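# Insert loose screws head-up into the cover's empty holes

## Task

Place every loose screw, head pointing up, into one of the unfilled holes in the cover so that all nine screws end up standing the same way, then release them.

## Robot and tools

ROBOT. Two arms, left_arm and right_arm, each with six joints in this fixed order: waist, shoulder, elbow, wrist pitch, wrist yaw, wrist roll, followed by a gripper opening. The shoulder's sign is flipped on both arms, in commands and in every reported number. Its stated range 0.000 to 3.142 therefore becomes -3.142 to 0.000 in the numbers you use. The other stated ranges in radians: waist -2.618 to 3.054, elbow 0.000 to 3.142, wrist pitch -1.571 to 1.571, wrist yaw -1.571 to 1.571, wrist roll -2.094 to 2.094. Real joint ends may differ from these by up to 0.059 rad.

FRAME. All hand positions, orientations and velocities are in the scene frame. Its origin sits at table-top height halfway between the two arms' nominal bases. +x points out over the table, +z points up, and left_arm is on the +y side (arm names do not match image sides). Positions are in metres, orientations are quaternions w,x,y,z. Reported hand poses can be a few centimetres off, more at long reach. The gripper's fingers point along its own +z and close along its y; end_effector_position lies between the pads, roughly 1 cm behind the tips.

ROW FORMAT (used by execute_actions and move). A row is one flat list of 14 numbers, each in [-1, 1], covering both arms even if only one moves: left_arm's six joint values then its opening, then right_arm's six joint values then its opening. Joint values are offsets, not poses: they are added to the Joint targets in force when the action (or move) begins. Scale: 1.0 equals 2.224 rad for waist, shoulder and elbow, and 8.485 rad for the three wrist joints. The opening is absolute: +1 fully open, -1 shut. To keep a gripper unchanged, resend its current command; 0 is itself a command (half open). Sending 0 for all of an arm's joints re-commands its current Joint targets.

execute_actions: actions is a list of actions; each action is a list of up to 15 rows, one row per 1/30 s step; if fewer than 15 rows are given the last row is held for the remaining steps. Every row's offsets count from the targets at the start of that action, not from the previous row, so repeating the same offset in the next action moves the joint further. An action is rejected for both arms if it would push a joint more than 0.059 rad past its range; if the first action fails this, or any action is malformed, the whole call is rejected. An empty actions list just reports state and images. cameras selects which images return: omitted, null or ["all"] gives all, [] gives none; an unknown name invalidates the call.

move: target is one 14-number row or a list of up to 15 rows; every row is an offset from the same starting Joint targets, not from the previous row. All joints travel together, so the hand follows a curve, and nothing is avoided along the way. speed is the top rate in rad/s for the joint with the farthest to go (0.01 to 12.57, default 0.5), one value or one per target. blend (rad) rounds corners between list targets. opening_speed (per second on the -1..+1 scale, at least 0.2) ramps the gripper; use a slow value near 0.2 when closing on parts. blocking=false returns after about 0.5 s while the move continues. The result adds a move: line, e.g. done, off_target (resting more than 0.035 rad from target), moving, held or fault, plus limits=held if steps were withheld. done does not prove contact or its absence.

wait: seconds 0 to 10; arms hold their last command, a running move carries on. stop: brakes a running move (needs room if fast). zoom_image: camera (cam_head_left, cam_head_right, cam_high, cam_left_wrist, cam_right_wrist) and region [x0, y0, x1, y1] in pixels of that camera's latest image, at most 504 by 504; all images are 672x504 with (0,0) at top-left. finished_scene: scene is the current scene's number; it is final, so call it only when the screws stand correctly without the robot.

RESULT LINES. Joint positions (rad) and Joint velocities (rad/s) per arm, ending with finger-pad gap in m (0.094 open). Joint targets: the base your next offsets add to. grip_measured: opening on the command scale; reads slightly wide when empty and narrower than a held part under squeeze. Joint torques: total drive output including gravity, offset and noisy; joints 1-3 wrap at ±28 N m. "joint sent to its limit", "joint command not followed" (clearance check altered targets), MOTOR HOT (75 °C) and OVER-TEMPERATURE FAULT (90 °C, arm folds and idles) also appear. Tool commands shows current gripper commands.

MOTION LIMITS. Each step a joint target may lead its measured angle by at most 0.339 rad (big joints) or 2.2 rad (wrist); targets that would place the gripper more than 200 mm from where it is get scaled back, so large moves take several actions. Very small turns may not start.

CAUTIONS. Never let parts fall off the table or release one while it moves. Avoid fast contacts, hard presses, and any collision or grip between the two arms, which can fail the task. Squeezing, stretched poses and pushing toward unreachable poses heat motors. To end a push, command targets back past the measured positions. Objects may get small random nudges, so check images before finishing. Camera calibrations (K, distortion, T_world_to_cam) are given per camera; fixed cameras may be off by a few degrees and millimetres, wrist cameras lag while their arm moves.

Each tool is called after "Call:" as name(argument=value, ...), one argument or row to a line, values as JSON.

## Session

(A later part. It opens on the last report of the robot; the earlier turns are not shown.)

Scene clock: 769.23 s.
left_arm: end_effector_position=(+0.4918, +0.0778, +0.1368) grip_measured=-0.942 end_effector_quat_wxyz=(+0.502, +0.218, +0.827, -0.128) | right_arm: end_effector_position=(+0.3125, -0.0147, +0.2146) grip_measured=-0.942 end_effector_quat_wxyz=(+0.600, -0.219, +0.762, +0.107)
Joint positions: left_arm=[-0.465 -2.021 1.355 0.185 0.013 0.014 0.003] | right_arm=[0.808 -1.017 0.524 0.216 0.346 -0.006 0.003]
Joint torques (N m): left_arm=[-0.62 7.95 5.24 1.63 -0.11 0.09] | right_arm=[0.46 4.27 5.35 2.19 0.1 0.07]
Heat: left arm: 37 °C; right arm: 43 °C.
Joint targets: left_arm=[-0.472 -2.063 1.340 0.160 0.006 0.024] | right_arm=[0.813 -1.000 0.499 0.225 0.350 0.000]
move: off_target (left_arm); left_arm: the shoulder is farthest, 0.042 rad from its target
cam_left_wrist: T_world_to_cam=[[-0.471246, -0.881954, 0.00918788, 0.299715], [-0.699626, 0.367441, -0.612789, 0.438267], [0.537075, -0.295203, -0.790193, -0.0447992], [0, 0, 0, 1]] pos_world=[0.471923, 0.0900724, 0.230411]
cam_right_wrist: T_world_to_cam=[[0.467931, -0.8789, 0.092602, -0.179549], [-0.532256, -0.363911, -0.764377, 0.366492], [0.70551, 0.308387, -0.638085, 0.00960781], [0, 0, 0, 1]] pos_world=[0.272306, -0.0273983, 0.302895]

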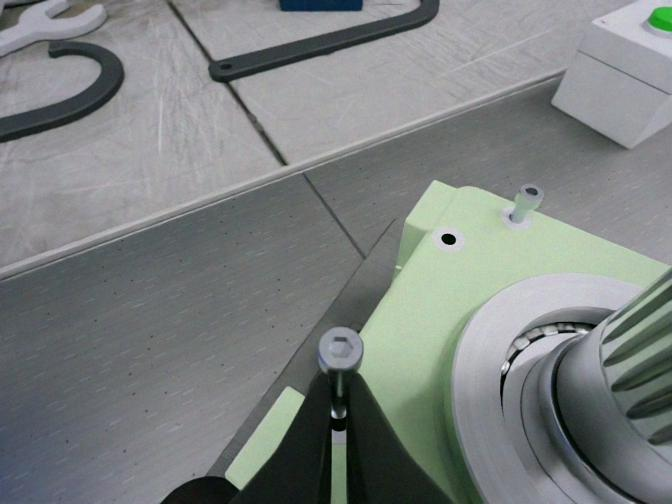

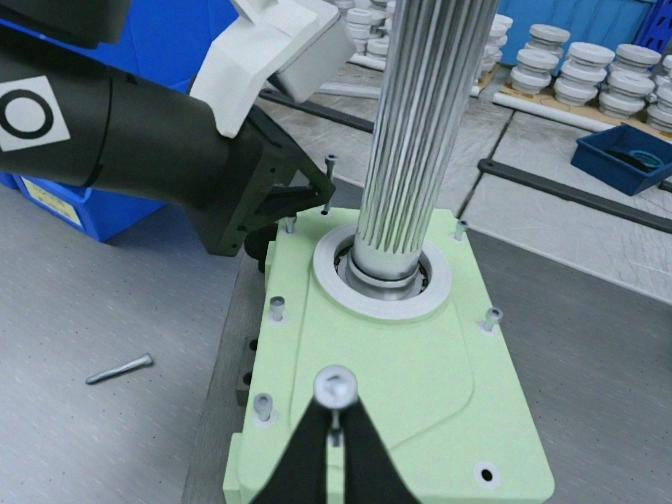

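Call:
move(
  target=[
    [0,0.0958,0,0,0,0,-1,0,0,0,0,0,0,-1],
    [0,0.2756,0.0045,-0.1485,0,0,-1,0,0,0,0,0,0,-1],
    [0.1223,0.2756,0.0045,-0.1485,0,0,-1,0,0,0,0,0,0,-1],
    [0.1223,-0.0436,0.1169,-0.1945,0,0,-1,0,0,0,0,0,0,-1],
  ],
  speed=[0.3,0.8,0.8,0.6],
  cameras=["cam_left_wrist","cam_right_wrist","cam_head_left"],
)

Scene clock: 858.23 s.
left_arm: end_effector_position=(+0.2589, +0.2907, +0.0392) grip_measured=-0.942 end_effector_quat_wxyz=(-0.232, +0.117, +0.965, +0.022) | right_arm: end_effector_position=(+0.3125, -0.0147, +0.2146) grip_measured=-0.942 end_effector_quat_wxyz=(+0.600, -0.219, +0.762, +0.107)
Joint positions: left_arm=[-0.199 -2.141 1.578 -1.477 0.006 0.015 0.003] | right_arm=[0.808 -1.017 0.524 0.216 0.346 -0.006 0.003]
Joint torques (N m): left_arm=[-0.13 8.94 6.26 -0.48 0.02 0.08] | right_arm=[0.46 4.27 5.37 2.19 0.09 0.07]
Heat: left arm: 36 °C; right arm: 44 °C.
Joint targets: left_arm=[-0.200 -2.160 1.601 -1.491 0.006 0.024] | right_arm=[0.813 -1.000 0.499 0.225 0.350 -0.001]
move: done
cam_left_wrist: T_world_to_cam=[[-0.220793, -0.975287, -0.0081643, 0.34152], [-0.608457, 0.131195, 0.782667, 0.127631], [-0.762254, 0.177775, -0.622387, 0.258311], [0, 0, 0, 1]] pos_world=[0.349962, 0.270414, 0.0636653]
cam_right_wrist: T_world_to_cam=[[0.467931, -0.8789, 0.092602, -0.179549], [-0.532256, -0.363911, -0.764377, 0.366492], [0.70551, 0.308387, -0.638085, 0.00960781], [0, 0, 0, 1]] pos_world=[0.272306, -0.0273983, 0.302895]
Images, in order (width x height): cam_head_left 672x504, cam_left_wrist 672x504, cam_right_wrist 672x504.

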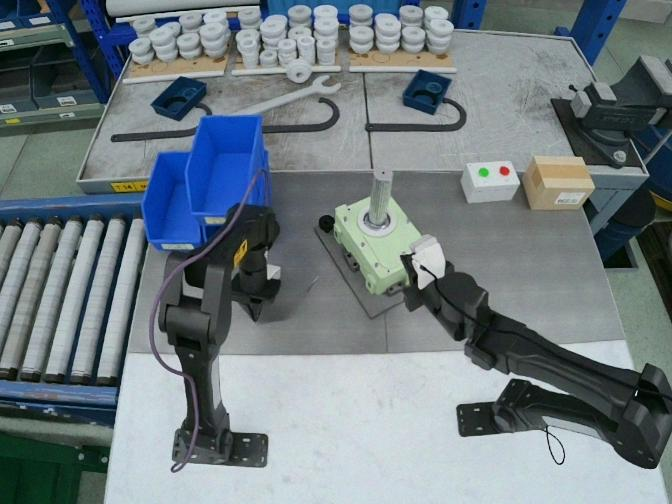

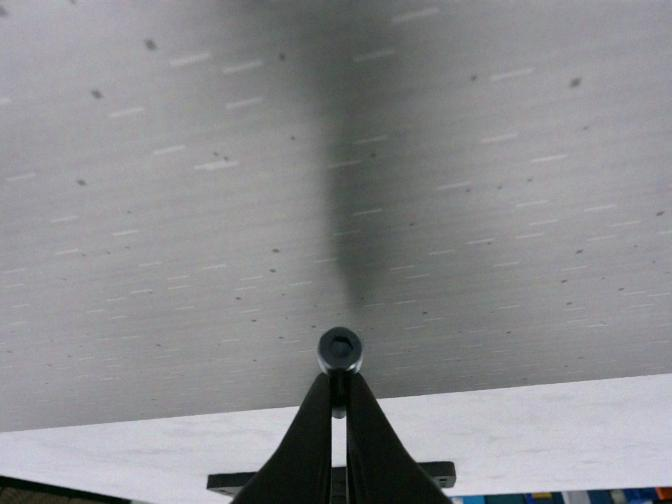

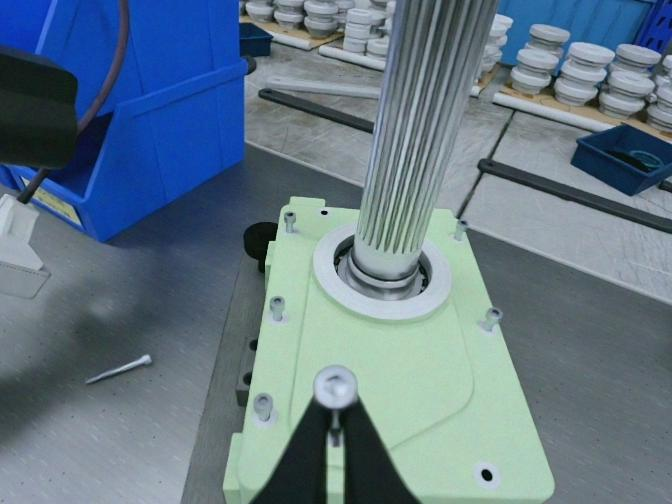

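Call:
move(
  target=[
    [0,-0.0101,-0.0333,0.0095,0,0,-1,0,0,0,0,0,0,-1],
    [0,-0.0101,-0.0333,0.0095,0,0,-0.4,0,0,0,0,0,0,-1],
  ],
  speed=0.2,
  opening_speed=0.8,
  cameras=["cam_left_wrist"],
)

Scene clock: 866.67 s.
left_arm: end_effector_position=(+0.2551, +0.2916, +0.0243) grip_measured=-0.403 end_effector_quat_wxyz=(-0.237, +0.117, +0.964, +0.022) | right_arm: end_effector_position=(+0.3125, -0.0147, +0.2146) grip_measured=-0.942 end_effector_quat_wxyz=(+0.600, -0.219, +0.762, +0.107)
Joint positions: left_arm=[-0.199 -2.158 1.536 -1.43 0.006 0.015 0.028] | right_arm=[0.808 -1.017 0.524 0.216 0.346 -0.006 0.003]
Joint torques (N m): left_arm=[-0.34 8.54 3.3 -0.15 -0.01 0.06] | right_arm=[0.46 4.27 5.35 2.19 0.09 0.07]
Heat: left arm: 35 °C; right arm: 44 °C.
Joint targets: left_arm=[-0.200 -2.182 1.526 -1.410 0.006 0.024] | right_arm=[0.813 -1.000 0.499 0.225 0.350 -0.001]
move: done
cam_left_wrist: T_world_to_cam=[[-0.22085, -0.975273, -0.00826957, 0.341417], [-0.599698, 0.129105, 0.789743, 0.135118], [-0.769147, 0.179374, -0.613382, 0.247058], [0, 0, 0, 1]] pos_world=[0.346456, 0.271215, 0.047656]

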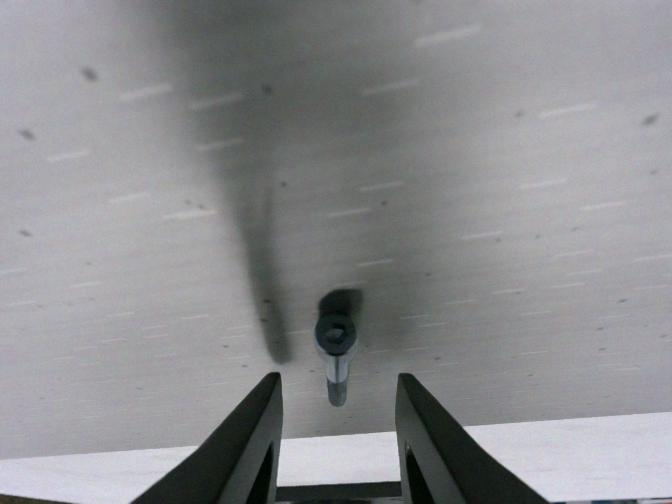

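Call:
move(
  target=[
    [0,0,0.0355,0,0,0,-0.4,0,0,0,0,0,0,-1],
    [0,-0.0162,0.0355,0,0,0,-0.4,0,0,0,0,0,0,-1],
  ],
  speed=0.2,
  cameras=["cam_left_wrist"],
)

Scene clock: 879.30 s.
left_arm: end_effector_position=(+0.2685, +0.2885, +0.0214) grip_measured=-0.403 end_effector_quat_wxyz=(-0.227, +0.117, +0.967, +0.021) | right_arm: end_effector_position=(+0.3125, -0.0147, +0.2146) grip_measured=-0.942 end_effector_quat_wxyz=(+0.600, -0.219, +0.762, +0.107)
Joint positions: left_arm=[-0.199 -2.191 1.589 -1.428 0.006 0.015 0.028] | right_arm=[0.808 -1.017 0.524 0.216 0.346 -0.006 0.003]
Joint torques (N m): left_arm=[-0.2 8.66 5.57 -0.12 -0.01 0.08] | right_arm=[0.46 4.27 5.35 2.19 0.1 0.07]
Heat: left arm: 34 °C; right arm: 44 °C.
Joint targets: left_arm=[-0.200 -2.218 1.605 -1.410 0.006 0.024] | right_arm=[0.813 -1.000 0.499 0.225 0.350 -0.001]
move: done
cam_left_wrist: T_world_to_cam=[[-0.220646, -0.97532, -0.00809639, 0.341265], [-0.616292, 0.13298, 0.776209, 0.149424], [-0.755976, 0.176257, -0.630423, 0.253949], [0, 0, 0, 1]] pos_world=[0.359367, 0.268212, 0.0468738]

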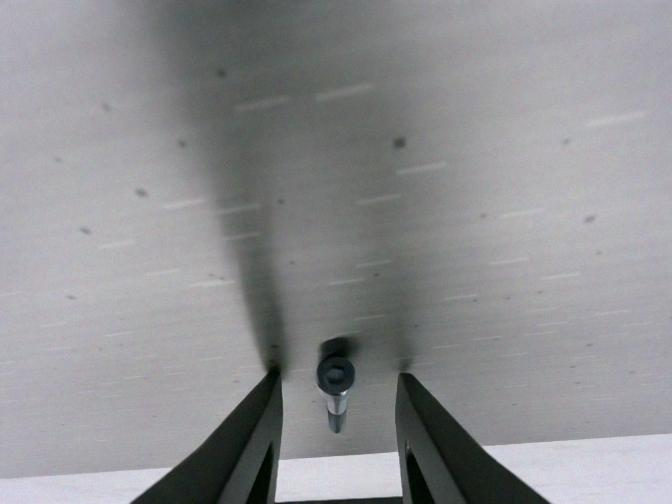

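Call:
move(
  target=[
    [0,0.0319,0,0,0,0,-0.4,0,0,0,0,0,0,-1],
    [0,0.0319,-0.0247,0,0,0,-0.4,0,0,0,0,0,0,-1],
  ],
  speed=0.2,
  cameras=["cam_left_wrist"],
)

Scene clock: 889.10 s.
left_arm: end_effector_position=(+0.2630, +0.2897, +0.0213) grip_measured=-0.403 end_effector_quat_wxyz=(-0.232, +0.117, +0.965, +0.022) | right_arm: end_effector_position=(+0.3125, -0.0147, +0.2146) grip_measured=-0.942 end_effector_quat_wxyz=(+0.600, -0.219, +0.762, +0.107)
Joint positions: left_arm=[-0.199 -2.181 1.566 -1.426 0.006 0.015 0.028] | right_arm=[0.808 -1.017 0.524 0.216 0.346 -0.006 0.003]
Joint torques (N m): left_arm=[-0.09 14.26 3.06 -0.16 0.01 0.05] | right_arm=[0.46 4.27 5.37 2.19 0.09 0.07]
Heat: left arm: 34 °C; right arm: 44 °C.
Joint targets: left_arm=[-0.200 -2.147 1.550 -1.410 0.006 0.024] | right_arm=[0.813 -1.000 0.499 0.225 0.350 -0.001]
move: done
cam_left_wrist: T_world_to_cam=[[-0.220793, -0.975287, -0.0081643, 0.341401], [-0.608457, 0.131195, 0.782667, 0.144253], [-0.762254, 0.177775, -0.622387, 0.250456], [0, 0, 0, 1]] pos_world=[0.354062, 0.269514, 0.0457653]

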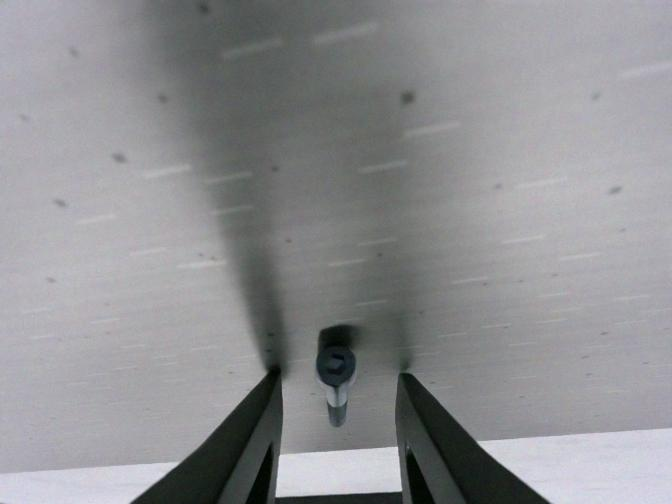

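Call:
move(
  target=[0,0,0,0,0,0,-1,0,0,0,0,0,0,-1],
  opening_speed=0.8,
  cameras=["cam_left_wrist"],
)

Scene clock: 895.47 s.
left_arm: end_effector_position=(+0.2630, +0.2899, +0.0213) grip_measured=-0.938 end_effector_quat_wxyz=(-0.232, +0.117, +0.965, +0.022) | right_arm: end_effector_position=(+0.3125, -0.0147, +0.2146) grip_measured=-0.942 end_effector_quat_wxyz=(+0.600, -0.219, +0.762, +0.107)
Joint positions: left_arm=[-0.199 -2.181 1.566 -1.426 0.005 0.015 0.003] | right_arm=[0.808 -1.017 0.524 0.216 0.346 -0.006 0.003]
Joint torques (N m): left_arm=[-0.14 14.22 2.97 -0.16 0.01 0.07] | right_arm=[0.47 4.29 5.35 2.19 0.09 0.07]
Heat: left arm: 35 °C; right arm: 44 °C.
Joint targets: left_arm=[-0.200 -2.147 1.550 -1.410 0.006 0.024] | right_arm=[0.813 -1.000 0.499 0.225 0.350 -0.001]
move: done
cam_left_wrist: T_world_to_cam=[[-0.221142, -0.975202, -0.00884769, 0.341533], [-0.608503, 0.130886, 0.782683, 0.144352], [-0.762116, 0.178468, -0.622357, 0.250219], [0, 0, 0, 1]] pos_world=[0.354062, 0.269514, 0.0457658]

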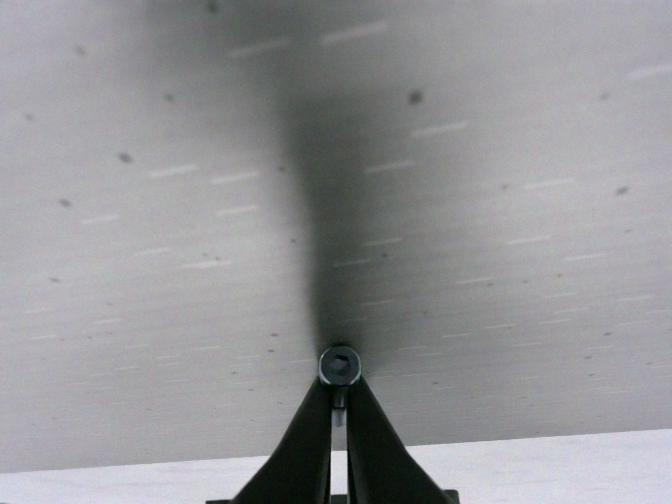

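Call:
move(
  target=[
    [0,0.0886,0,0,0,0,-1,0,0,0,0,0,0,-1],
    [0,0.3134,-0.0899,0.0365,0,0,-1,0,0,0,0,0,0,-1],
    [-0.1221,0.3134,-0.0899,0.0365,0,0,-1,0,0,0,0,0,0,-1],
    [-0.1221,0.1021,-0.0135,0.1567,0.0017,0,-1,0,0,0,0,0,0,-1],
    [-0.1221,0.0564,-0.0764,0.1801,0.0017,0,-1,0,0,0,0,0,0,-1],
  ],
  speed=[0.4,0.8,0.8,0.8,0.15],
  cameras=["cam_left_wrist","cam_right_wrist"],
)

Call:
zoom_image(
  camera="cam_left_wrist",
  region=[310, 390, 370, 490],
)

Call:
zoom_image(
  camera="cam_right_wrist",
  region=[240, 110, 370, 240],
)

Call:
zoom_image(
  camera="cam_right_wrist",
  region=[310, 190, 340, 225],
)

Scene clock: 923.50 s.
left_arm: end_effector_position=(+0.4878, +0.0751, +0.1501) grip_measured=-0.941 end_effector_quat_wxyz=(+0.493, +0.223, +0.831, -0.127) | right_arm: end_effector_position=(+0.3125, -0.0147, +0.2146) grip_measured=-0.942 end_effector_quat_wxyz=(+0.600, -0.219, +0.762, +0.107)
Joint positions: left_arm=[-0.472 -1.996 1.394 0.099 0.012 0.016 0.003] | right_arm=[0.808 -1.017 0.524 0.216 0.346 -0.006 0.003]
Joint torques (N m): left_arm=[-0.03 9.4 5.39 2.09 0.09 0.04] | right_arm=[0.46 4.27 5.35 2.19 0.09 0.07]
Heat: left arm: 36 °C; right arm: 45 °C.
Joint targets: left_arm=[-0.472 -2.022 1.380 0.118 0.020 0.024] | right_arm=[0.813 -1.000 0.499 0.225 0.350 -0.001]
move: done
cam_left_wrist: T_world_to_cam=[[-0.478037, -0.878311, 0.00705695, 0.29863], [-0.707217, 0.380126, -0.596111, 0.444882], [0.520888, -0.289954, -0.802871, -0.0235286], [0, 0, 0, 1]] pos_world=[0.46964, 0.0863564, 0.244201]
cam_right_wrist: T_world_to_cam=[[0.467931, -0.8789, 0.092602, -0.179549], [-0.532256, -0.363911, -0.764377, 0.366492], [0.70551, 0.308387, -0.638085, 0.00960781], [0, 0, 0, 1]] pos_world=[0.272306, -0.0273983, 0.302895]

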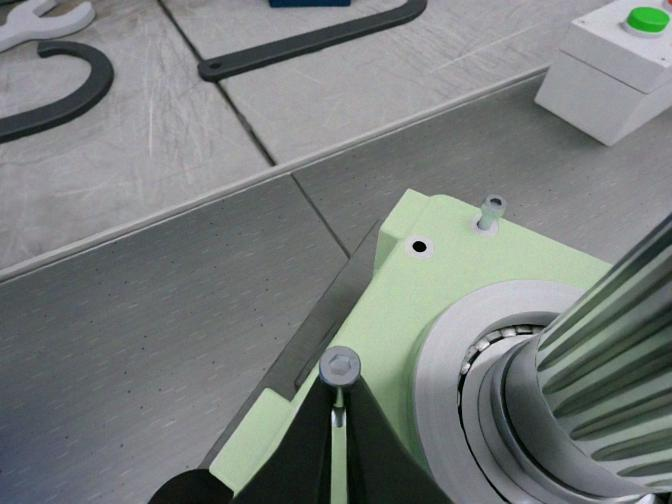

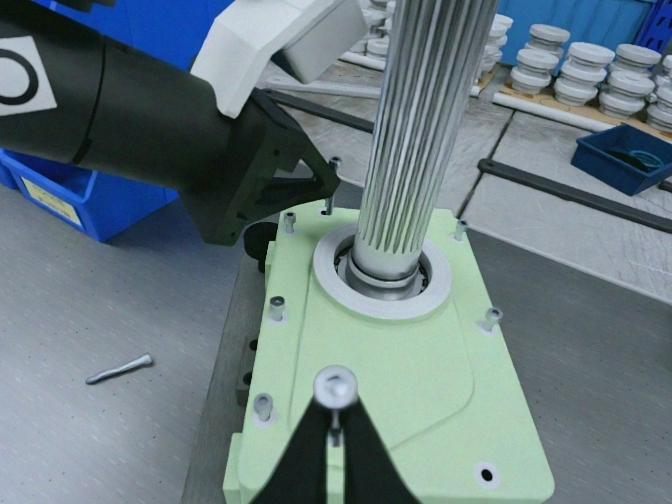

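Scaled by 5.040 (camera's finer frame: 960x720).

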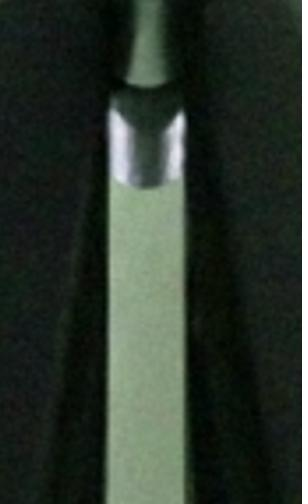

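Scaled by 3.877 (camera's finer frame: 960x720).

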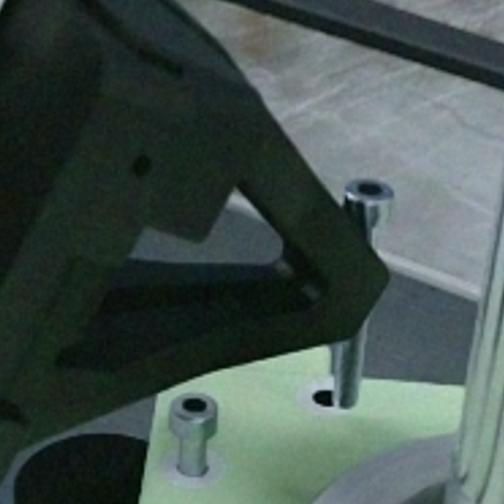

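Scaled by 14.400 (camera's finer frame: 960x720).

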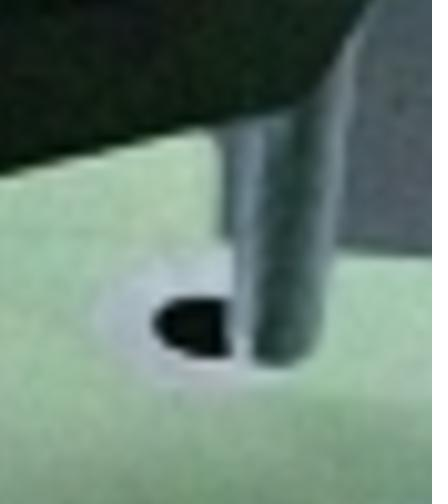

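Call:
move(
  target=[0.0061,0,-0.007,0.0032,0,0,-1,0,0,0,0,0,0,-1],
  speed=0.08,
  cameras=["cam_left_wrist","cam_right_wrist"],
)

Call:
zoom_image(
  camera="cam_left_wrist",
  region=[310, 390, 370, 490],
)

Call:
zoom_image(
  camera="cam_right_wrist",
  region=[300, 140, 360, 230],
)

Scene clock: 952.10 s.
left_arm: end_effector_position=(+0.4907, +0.0794, +0.1500) grip_measured=-0.941 end_effector_quat_wxyz=(+0.499, +0.218, +0.829, -0.127) | right_arm: end_effector_position=(+0.3125, -0.0147, +0.2146) grip_measured=-0.942 end_effector_quat_wxyz=(+0.600, -0.219, +0.762, +0.107)
Joint positions: left_arm=[-0.464 -1.996 1.381 0.126 0.012 0.016 0.003] | right_arm=[0.808 -1.017 0.524 0.216 0.346 -0.006 0.003]
Joint torques (N m): left_arm=[0.31 9.24 5.24 2.03 0.08 0.07] | right_arm=[0.47 4.27 5.35 2.19 0.09 0.07]
Heat: left arm: 36 °C; right arm: 45 °C.
Joint targets: left_arm=[-0.458 -2.022 1.365 0.145 0.020 0.024] | right_arm=[0.813 -1.000 0.499 0.225 0.350 -0.001]
move: done
cam_left_wrist: T_world_to_cam=[[-0.470368, -0.882442, 0.00716958, 0.300265], [-0.703075, 0.369825, -0.607383, 0.445714], [0.533329, -0.290734, -0.794376, -0.0311659], [0, 0, 0, 1]] pos_world=[0.471227, 0.0910692, 0.243809]
cam_right_wrist: T_world_to_cam=[[0.467931, -0.8789, 0.092602, -0.179549], [-0.532256, -0.363911, -0.764377, 0.366492], [0.70551, 0.308387, -0.638085, 0.00960781], [0, 0, 0, 1]] pos_world=[0.272306, -0.0273983, 0.302895]

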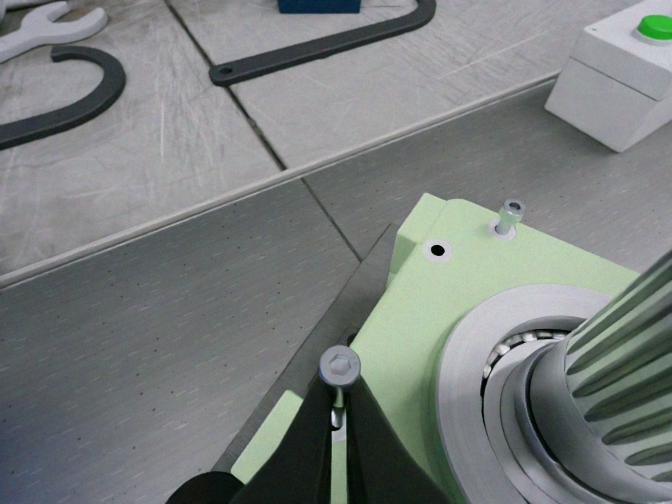

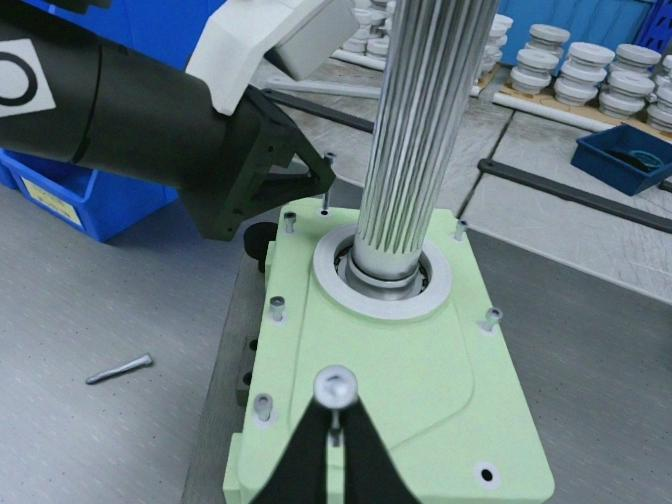

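Scaled by 5.040 (camera's finer frame: 960x720).

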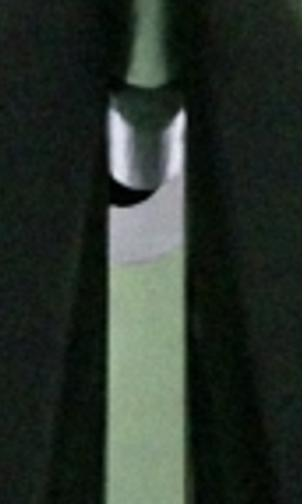

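Scaled by 5.600 (camera's finer frame: 960x720).

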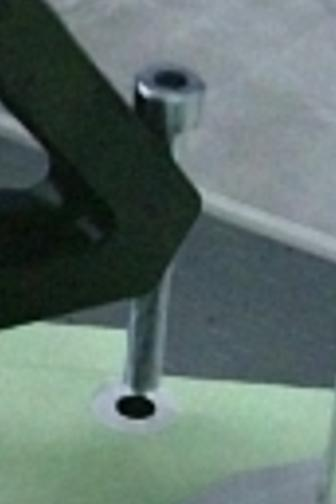

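Call:
move(
  target=[0.0011,0,0,0,0,0,-1,0,0,0,0,0,0,-1],
  speed=0.05,
  cameras=["cam_left_wrist","cam_right_wrist"],
)

Call:
zoom_image(
  camera="cam_left_wrist",
  region=[310, 390, 370, 490],
)

Call:
zoom_image(
  camera="cam_right_wrist",
  region=[310, 195, 340, 225],
)

Scene clock: 964.23 s.
left_arm: end_effector_position=(+0.4913, +0.0805, +0.1500) grip_measured=-0.941 end_effector_quat_wxyz=(+0.500, +0.217, +0.829, -0.126) | right_arm: end_effector_position=(+0.3125, -0.0147, +0.2146) grip_measured=-0.942 end_effector_quat_wxyz=(+0.600, -0.219, +0.762, +0.107)
Joint positions: left_arm=[-0.461 -1.996 1.381 0.127 0.012 0.016 0.003] | right_arm=[0.808 -1.017 0.524 0.216 0.346 -0.006 0.003]
Joint torques (N m): left_arm=[0.18 9.28 5.11 2.05 0.08 0.04] | right_arm=[0.47 4.27 5.35 2.19 0.09 0.07]
Heat: left arm: 37 °C; right arm: 45 °C.
Joint targets: left_arm=[-0.456 -2.022 1.365 0.145 0.020 0.024] | right_arm=[0.813 -1.000 0.499 0.225 0.350 -0.001]
move: done
cam_left_wrist: T_world_to_cam=[[-0.468348, -0.883516, 0.00709602, 0.300772], [-0.703681, 0.368137, -0.607708, 0.446211], [0.534307, -0.289612, -0.794129, -0.0317608], [0, 0, 0, 1]] pos_world=[0.471826, 0.0922712, 0.243809]
cam_right_wrist: T_world_to_cam=[[0.467931, -0.8789, 0.092602, -0.179549], [-0.532256, -0.363911, -0.764377, 0.366492], [0.70551, 0.308387, -0.638085, 0.00960781], [0, 0, 0, 1]] pos_world=[0.272306, -0.0273983, 0.302895]

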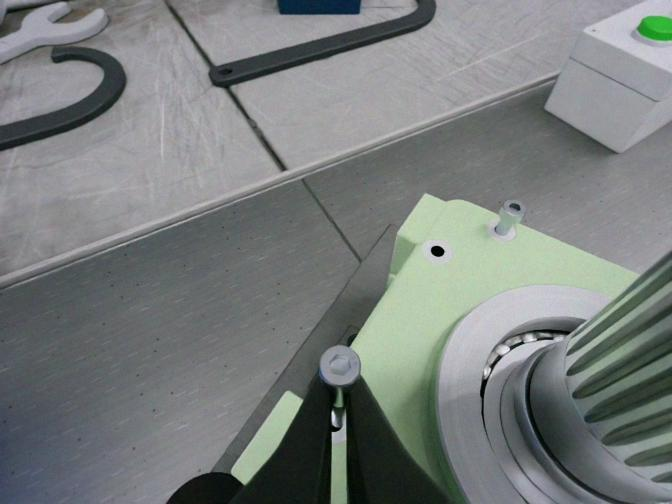

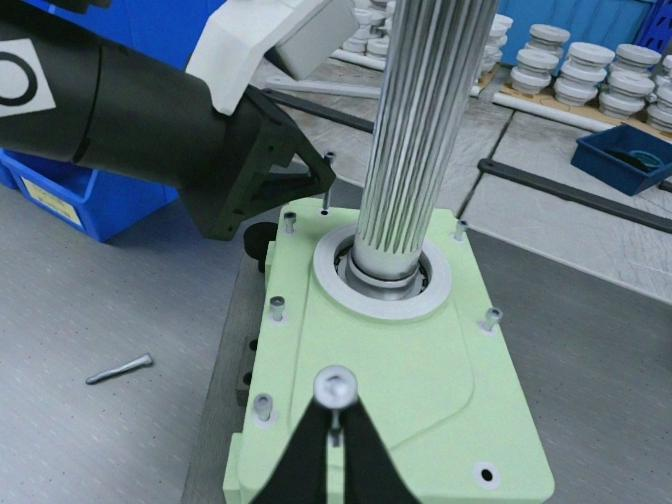

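Scaled by 5.040 (camera's finer frame: 960x720).

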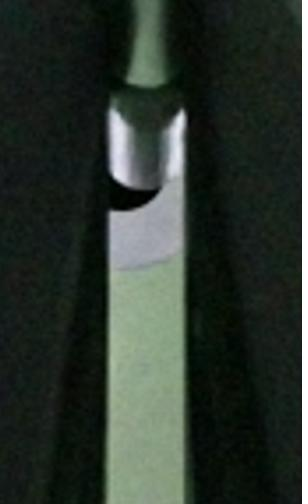

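Scaled by 16.800 (camera's finer frame: 960x720).

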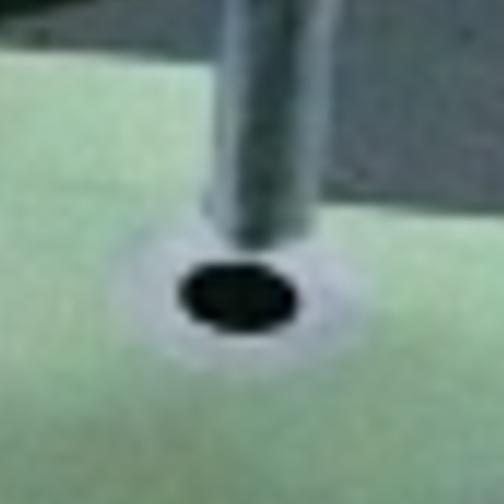

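Call:
move(
  target=[0.0009,0,0,0,0,0,-1,0,0,0,0,0,0,-1],
  speed=0.05,
  cameras=["cam_left_wrist","cam_right_wrist"],
)

Call:
zoom_image(
  camera="cam_left_wrist",
  region=[310, 390, 370, 490],
)

Call:
zoom_image(
  camera="cam_right_wrist",
  region=[310, 195, 340, 225],
)

Scene clock: 975.93 s.
left_arm: end_effector_position=(+0.4915, +0.0809, +0.1501) grip_measured=-0.941 end_effector_quat_wxyz=(+0.500, +0.217, +0.829, -0.126) | right_arm: end_effector_position=(+0.3125, -0.0147, +0.2146) grip_measured=-0.942 end_effector_quat_wxyz=(+0.600, -0.219, +0.762, +0.107)
Joint positions: left_arm=[-0.461 -1.996 1.381 0.128 0.012 0.016 0.003] | right_arm=[0.808 -1.017 0.524 0.216 0.346 -0.006 0.003]
Joint torques (N m): left_arm=[0.4 9.31 5.23 2.05 0.11 0.05] | right_arm=[0.46 4.27 5.37 2.19 0.09 0.07]
Heat: left arm: 38 °C; right arm: 45 °C.
Joint targets: left_arm=[-0.454 -2.022 1.365 0.145 0.020 0.024] | right_arm=[0.813 -1.000 0.499 0.225 0.350 -0.001]
move: done
cam_left_wrist: T_world_to_cam=[[-0.467677, -0.883871, 0.0070467, 0.300858], [-0.703754, 0.367526, -0.607993, 0.446462], [0.534798, -0.289304, -0.793911, -0.0320141], [0, 0, 0, 1]] pos_world=[0.472025, 0.0925719, 0.24391]
cam_right_wrist: T_world_to_cam=[[0.467931, -0.8789, 0.092602, -0.179549], [-0.532256, -0.363911, -0.764377, 0.366492], [0.70551, 0.308387, -0.638085, 0.00960781], [0, 0, 0, 1]] pos_world=[0.272306, -0.0273983, 0.302895]

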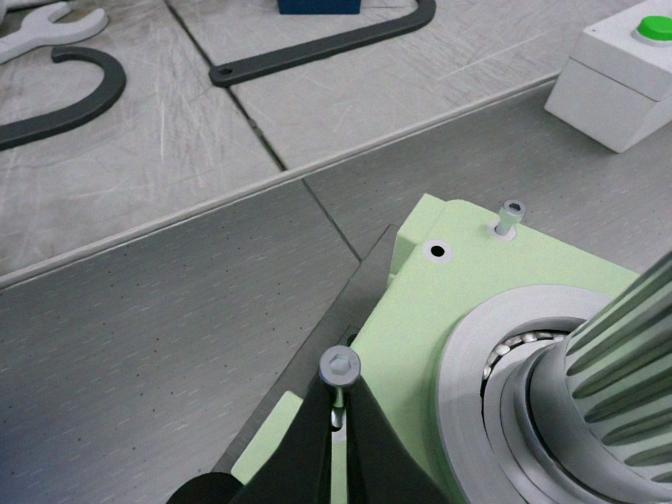

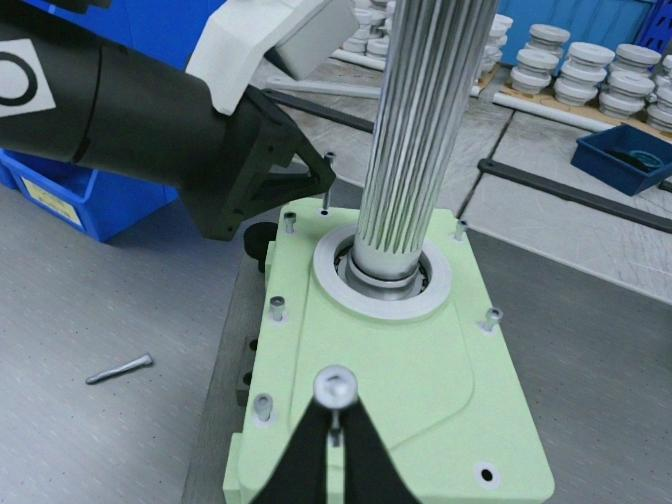

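Scaled by 5.040 (camera's finer frame: 960x720).

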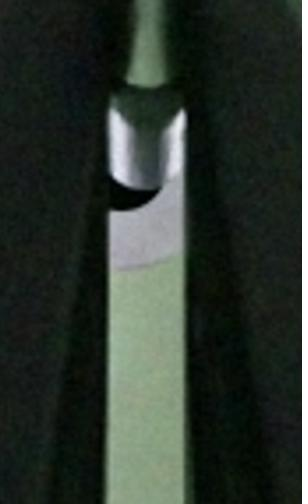

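Scaled by 16.800 (camera's finer frame: 960x720).

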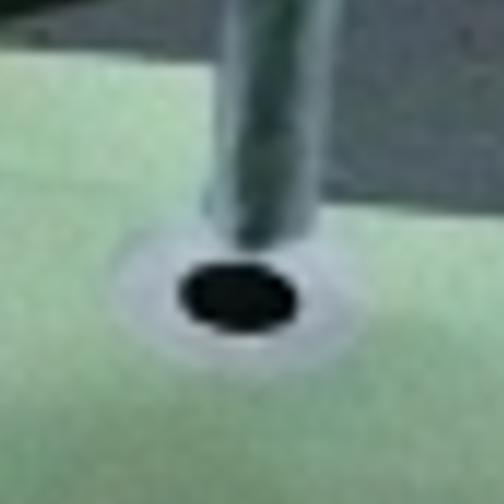

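Call:
move(
  target=[
    [-0.0135,0,0,0,0,0,-1,0,0,0,0,0,0,-1],
    [-0.0006,0,0,0,0,0,-1,0,0,0,0,0,0,-1],
  ],
  speed=0.1,
  cameras=["cam_left_wrist","cam_right_wrist"],
)

Call:
zoom_image(
  camera="cam_left_wrist",
  region=[310, 390, 370, 490],
)

Call:
zoom_image(
  camera="cam_right_wrist",
  region=[310, 195, 340, 225],
)

Scene clock: 989.07 s.
left_arm: end_effector_position=(+0.4920, +0.0819, +0.1501) grip_measured=-0.941 end_effector_quat_wxyz=(+0.500, +0.216, +0.829, -0.126) | right_arm: end_effector_position=(+0.3125, -0.0147, +0.2146) grip_measured=-0.942 end_effector_quat_wxyz=(+0.600, -0.219, +0.762, +0.107)
Joint positions: left_arm=[-0.458 -1.996 1.381 0.128 0.014 0.016 0.003] | right_arm=[0.808 -1.017 0.524 0.216 0.346 -0.006 0.003]
Joint torques (N m): left_arm=[0.12 9.35 5.2 2.06 0.08 0.07] | right_arm=[0.47 4.27 5.34 2.19 0.09 0.07]
Heat: left arm: 38 °C; right arm: 45 °C.
Joint targets: left_arm=[-0.455 -2.022 1.365 0.145 0.020 0.024] | right_arm=[0.813 -1.000 0.499 0.225 0.350 -0.001]
move: done
cam_left_wrist: T_world_to_cam=[[-0.466792, -0.884333, 0.00780333, 0.301417], [-0.704337, 0.366417, -0.607986, 0.446824], [0.534803, -0.289299, -0.793909, -0.0319957], [0, 0, 0, 1]] pos_world=[0.472525, 0.0935733, 0.243909]
cam_right_wrist: T_world_to_cam=[[0.467931, -0.8789, 0.092602, -0.179549], [-0.532256, -0.363911, -0.764377, 0.366492], [0.70551, 0.308387, -0.638085, 0.00960781], [0, 0, 0, 1]] pos_world=[0.272306, -0.0273983, 0.302895]

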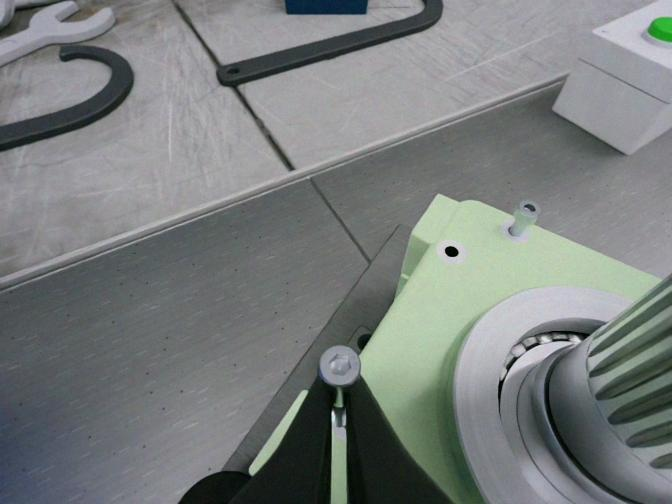

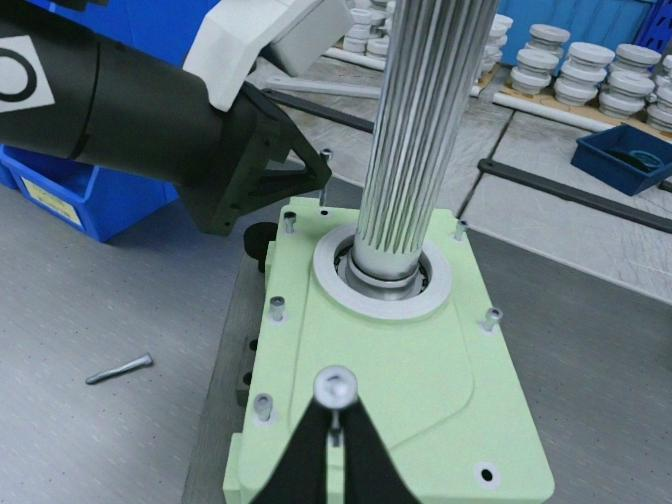

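Scaled by 5.040 (camera's finer frame: 960x720).

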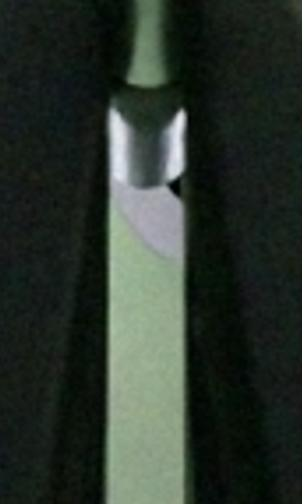

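Scaled by 16.800 (camera's finer frame: 960x720).

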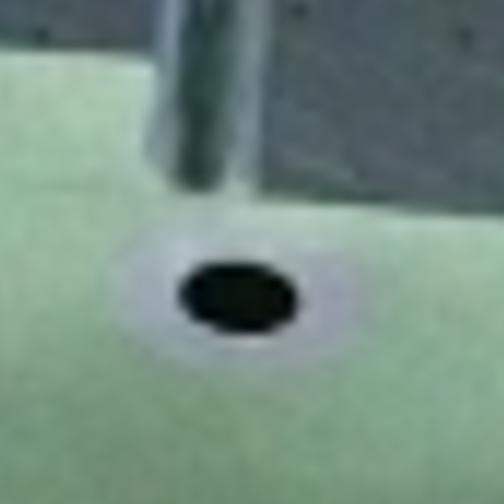

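Call:
move(
  target=[
    [-0.012,0,0,0,0,0,-1,0,0,0,0,0,0,-1],
    [-0.0016,0,0,0,0,0,-1,0,0,0,0,0,0,-1],
  ],
  speed=0.1,
  cameras=["cam_left_wrist","cam_right_wrist"],
)

Call:
zoom_image(
  camera="cam_left_wrist",
  region=[310, 390, 370, 490],
)

Call:
zoom_image(
  camera="cam_right_wrist",
  region=[310, 195, 340, 225],
)

Scene clock: 1001.20 s.
left_arm: end_effector_position=(+0.4903, +0.0786, +0.1501) grip_measured=-0.941 end_effector_quat_wxyz=(+0.499, +0.219, +0.828, -0.128) | right_arm: end_effector_position=(+0.3125, -0.0147, +0.2146) grip_measured=-0.942 end_effector_quat_wxyz=(+0.600, -0.219, +0.762, +0.107)
Joint positions: left_arm=[-0.464 -1.996 1.381 0.128 0.016 0.016 0.003] | right_arm=[0.808 -1.017 0.524 0.216 0.346 -0.006 0.003]
Joint torques (N m): left_arm=[0.4 9.36 5.34 2.06 0.06 0.03] | right_arm=[0.46 4.27 5.35 2.19 0.09 0.07]
Heat: left arm: 39 °C; right arm: 45 °C.
Joint targets: left_arm=[-0.459 -2.022 1.365 0.145 0.020 0.024] | right_arm=[0.813 -1.000 0.499 0.225 0.350 -0.001]
move: done
cam_left_wrist: T_world_to_cam=[[-0.473357, -0.880827, 0.00873281, 0.300562], [-0.701833, 0.371138, -0.608019, 0.445201], [0.532318, -0.293939, -0.793875, -0.0304297], [0, 0, 0, 1]] pos_world=[0.470928, 0.0905678, 0.243908]
cam_right_wrist: T_world_to_cam=[[0.467931, -0.8789, 0.092602, -0.179549], [-0.532256, -0.363911, -0.764377, 0.366492], [0.70551, 0.308387, -0.638085, 0.00960781], [0, 0, 0, 1]] pos_world=[0.272306, -0.0273983, 0.302895]

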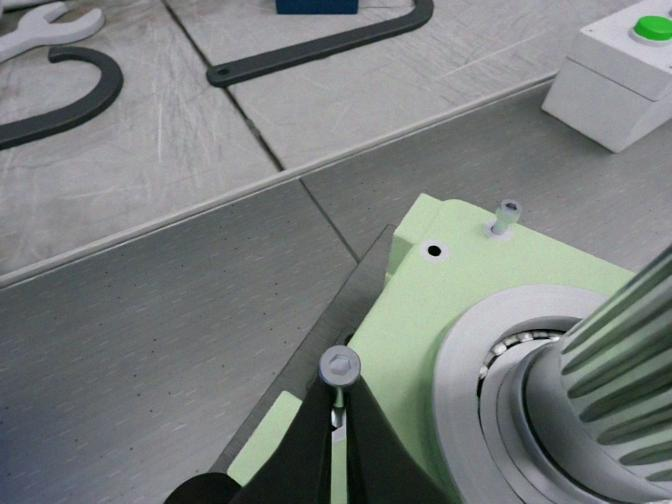

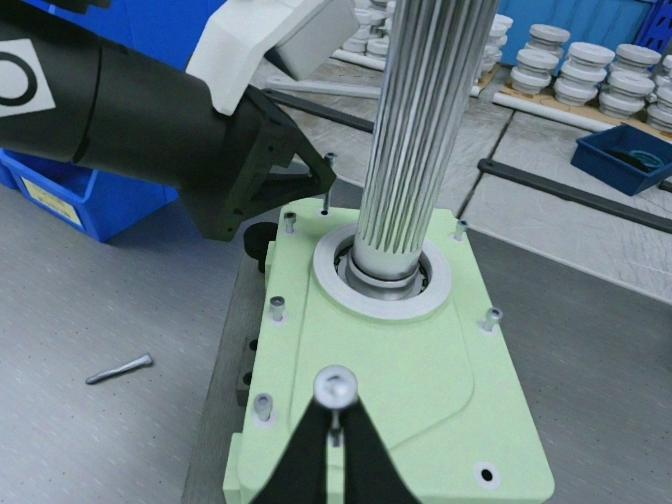

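Scaled by 5.040 (camera's finer frame: 960x720).

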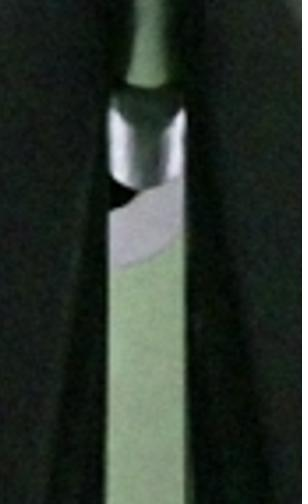

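Scaled by 16.800 (camera's finer frame: 960x720).

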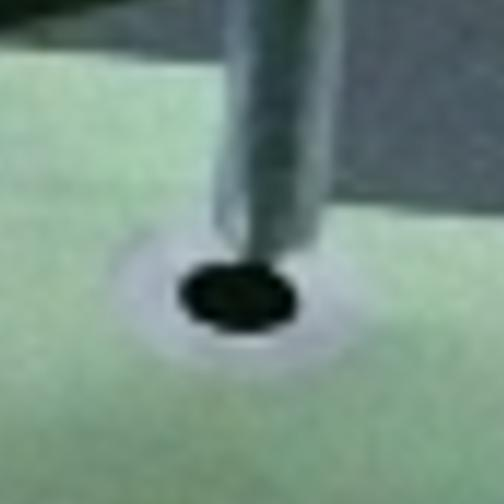

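Call:
move(
  target=[
    [-0.012,0,0,0,0,0,-1,0,0,0,0,0,0,-1],
    [0.0007,0,0,0,0,0,-1,0,0,0,0,0,0,-1],
  ],
  speed=0.1,
  cameras=["cam_left_wrist","cam_right_wrist"],
)

Call:
zoom_image(
  camera="cam_left_wrist",
  region=[310, 390, 370, 490],
)

Call:
zoom_image(
  camera="cam_right_wrist",
  region=[310, 195, 340, 225],
)

Scene clock: 1018.57 s.
left_arm: end_effector_position=(+0.4911, +0.0802, +0.1501) grip_measured=-0.941 end_effector_quat_wxyz=(+0.499, +0.218, +0.829, -0.128) | right_arm: end_effector_position=(+0.3125, -0.0147, +0.2146) grip_measured=-0.942 end_effector_quat_wxyz=(+0.600, -0.219, +0.762, +0.107)
Joint positions: left_arm=[-0.461 -1.996 1.381 0.128 0.017 0.016 0.003] | right_arm=[0.808 -1.017 0.524 0.216 0.346 -0.006 0.003]
Joint torques (N m): left_arm=[0.27 9.33 5.26 2.05 0.04 0.05] | right_arm=[0.46 4.27 5.35 2.19 0.09 0.07]
Heat: left arm: 39 °C; right arm: 45 °C.
Joint targets: left_arm=[-0.457 -2.022 1.365 0.145 0.020 0.024] | right_arm=[0.813 -1.000 0.499 0.225 0.350 -0.001]
move: done
cam_left_wrist: T_world_to_cam=[[-0.471203, -0.881976, 0.0092907, 0.301305], [-0.702896, 0.369124, -0.608017, 0.445853], [0.532827, -0.29303, -0.793869, -0.0307094], [0, 0, 0, 1]] pos_world=[0.471728, 0.0921702, 0.243908]
cam_right_wrist: T_world_to_cam=[[0.467931, -0.8789, 0.092602, -0.179549], [-0.532256, -0.363911, -0.764377, 0.366492], [0.70551, 0.308387, -0.638085, 0.00960781], [0, 0, 0, 1]] pos_world=[0.272306, -0.0273983, 0.302895]

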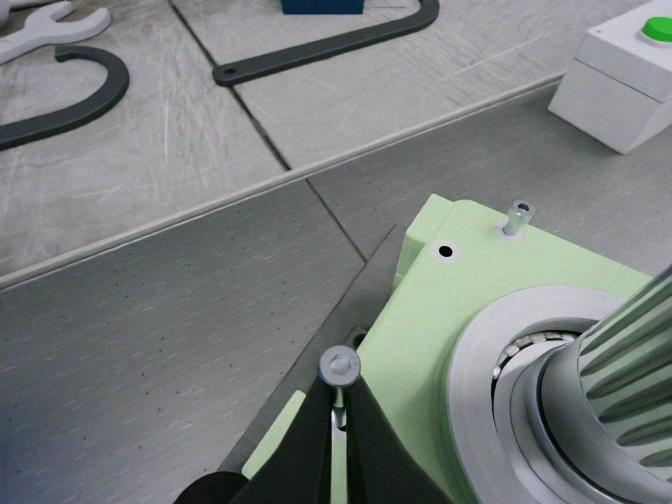

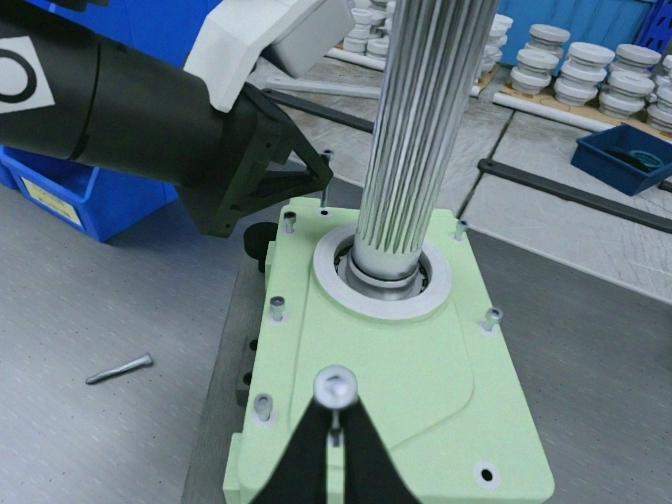

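Scaled by 5.040 (camera's finer frame: 960x720).

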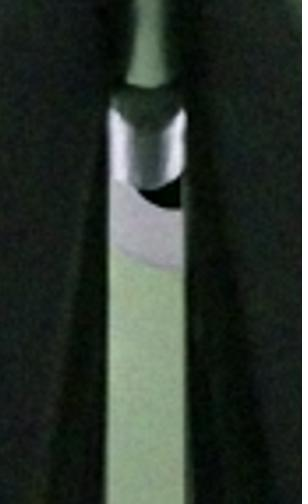

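Scaled by 16.800 (camera's finer frame: 960x720).

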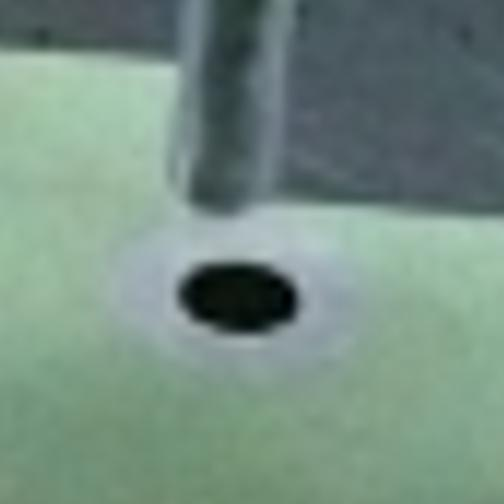

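Call:
move(
  target=[
    [-0.012,0,0,0.0004,0,0,-1,0,0,0,0,0,0,-1],
    [-0.0003,0,0,0.0004,0,0,-1,0,0,0,0,0,0,-1],
  ],
  speed=0.1,
  cameras=["cam_left_wrist","cam_right_wrist"],
)

Call:
zoom_image(
  camera="cam_left_wrist",
  region=[310, 390, 370, 490],
)

Call:
zoom_image(
  camera="cam_right_wrist",
  region=[310, 195, 340, 225],
)

Scene clock: 1028.83 s.
left_arm: end_effector_position=(+0.4910, +0.0793, +0.1507) grip_measured=-0.941 end_effector_quat_wxyz=(+0.500, +0.219, +0.828, -0.129) | right_arm: end_effector_position=(+0.3125, -0.0147, +0.2146) grip_measured=-0.942 end_effector_quat_wxyz=(+0.600, -0.219, +0.762, +0.107)
Joint positions: left_arm=[-0.462 -1.996 1.381 0.13 0.018 0.016 0.003] | right_arm=[0.808 -1.017 0.524 0.216 0.346 -0.006 0.003]
Joint torques (N m): left_arm=[0.1 9.43 5.24 2.08 -0.01 0.07] | right_arm=[0.46 4.27 5.35 2.19 0.09 0.07]
Heat: left arm: 40 °C; right arm: 45 °C.
Joint targets: left_arm=[-0.458 -2.022 1.365 0.148 0.020 0.024] | right_arm=[0.813 -1.000 0.499 0.225 0.350 -0.001]
move: done
cam_left_wrist: T_world_to_cam=[[-0.473152, -0.880926, 0.00980289, 0.301239], [-0.70083, 0.369632, -0.61009, 0.445691], [0.533821, -0.295535, -0.792272, -0.0309865], [0, 0, 0, 1]] pos_world=[0.471427, 0.0914698, 0.244409]
cam_right_wrist: T_world_to_cam=[[0.467931, -0.8789, 0.092602, -0.179549], [-0.532256, -0.363911, -0.764377, 0.366492], [0.70551, 0.308387, -0.638085, 0.00960781], [0, 0, 0, 1]] pos_world=[0.272306, -0.0273983, 0.302895]

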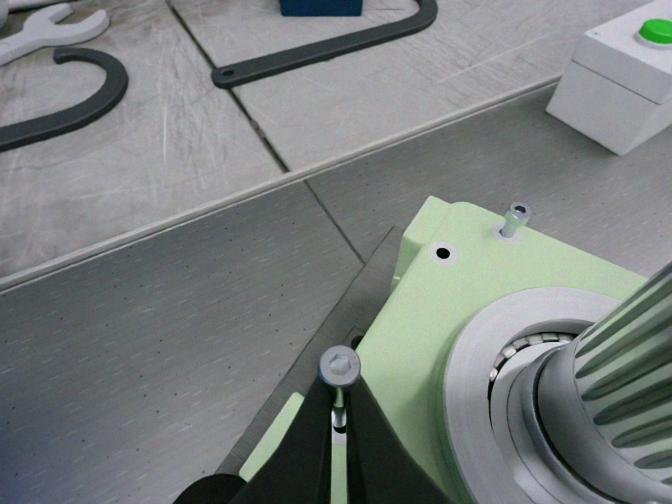

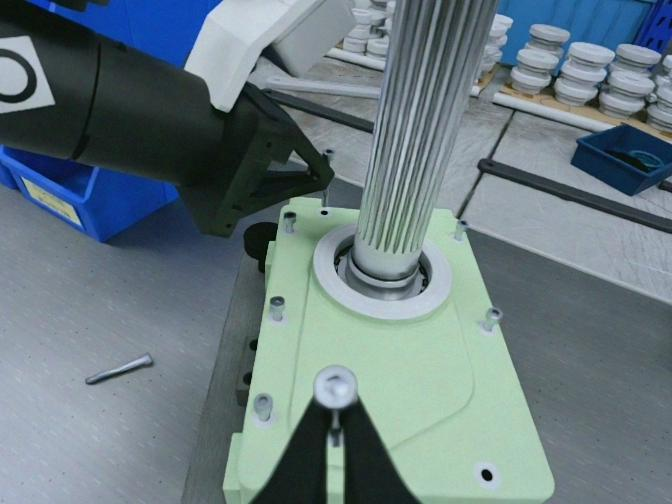

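Scaled by 5.040 (camera's finer frame: 960x720).

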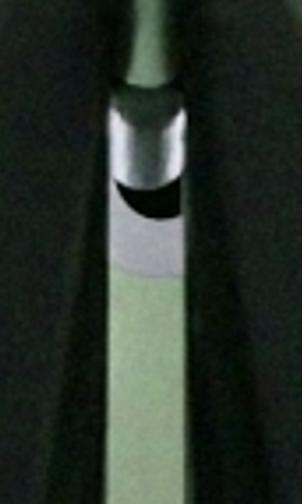

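Scaled by 16.800 (camera's finer frame: 960x720).

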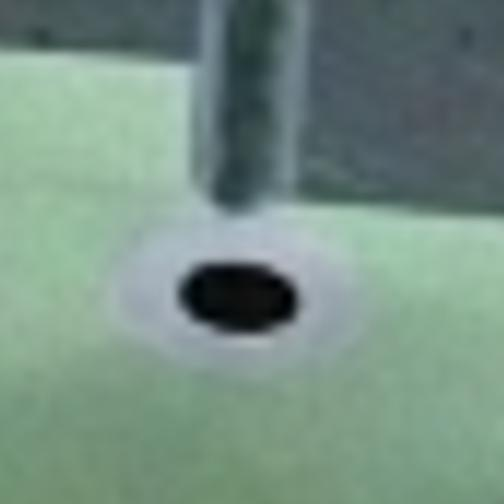

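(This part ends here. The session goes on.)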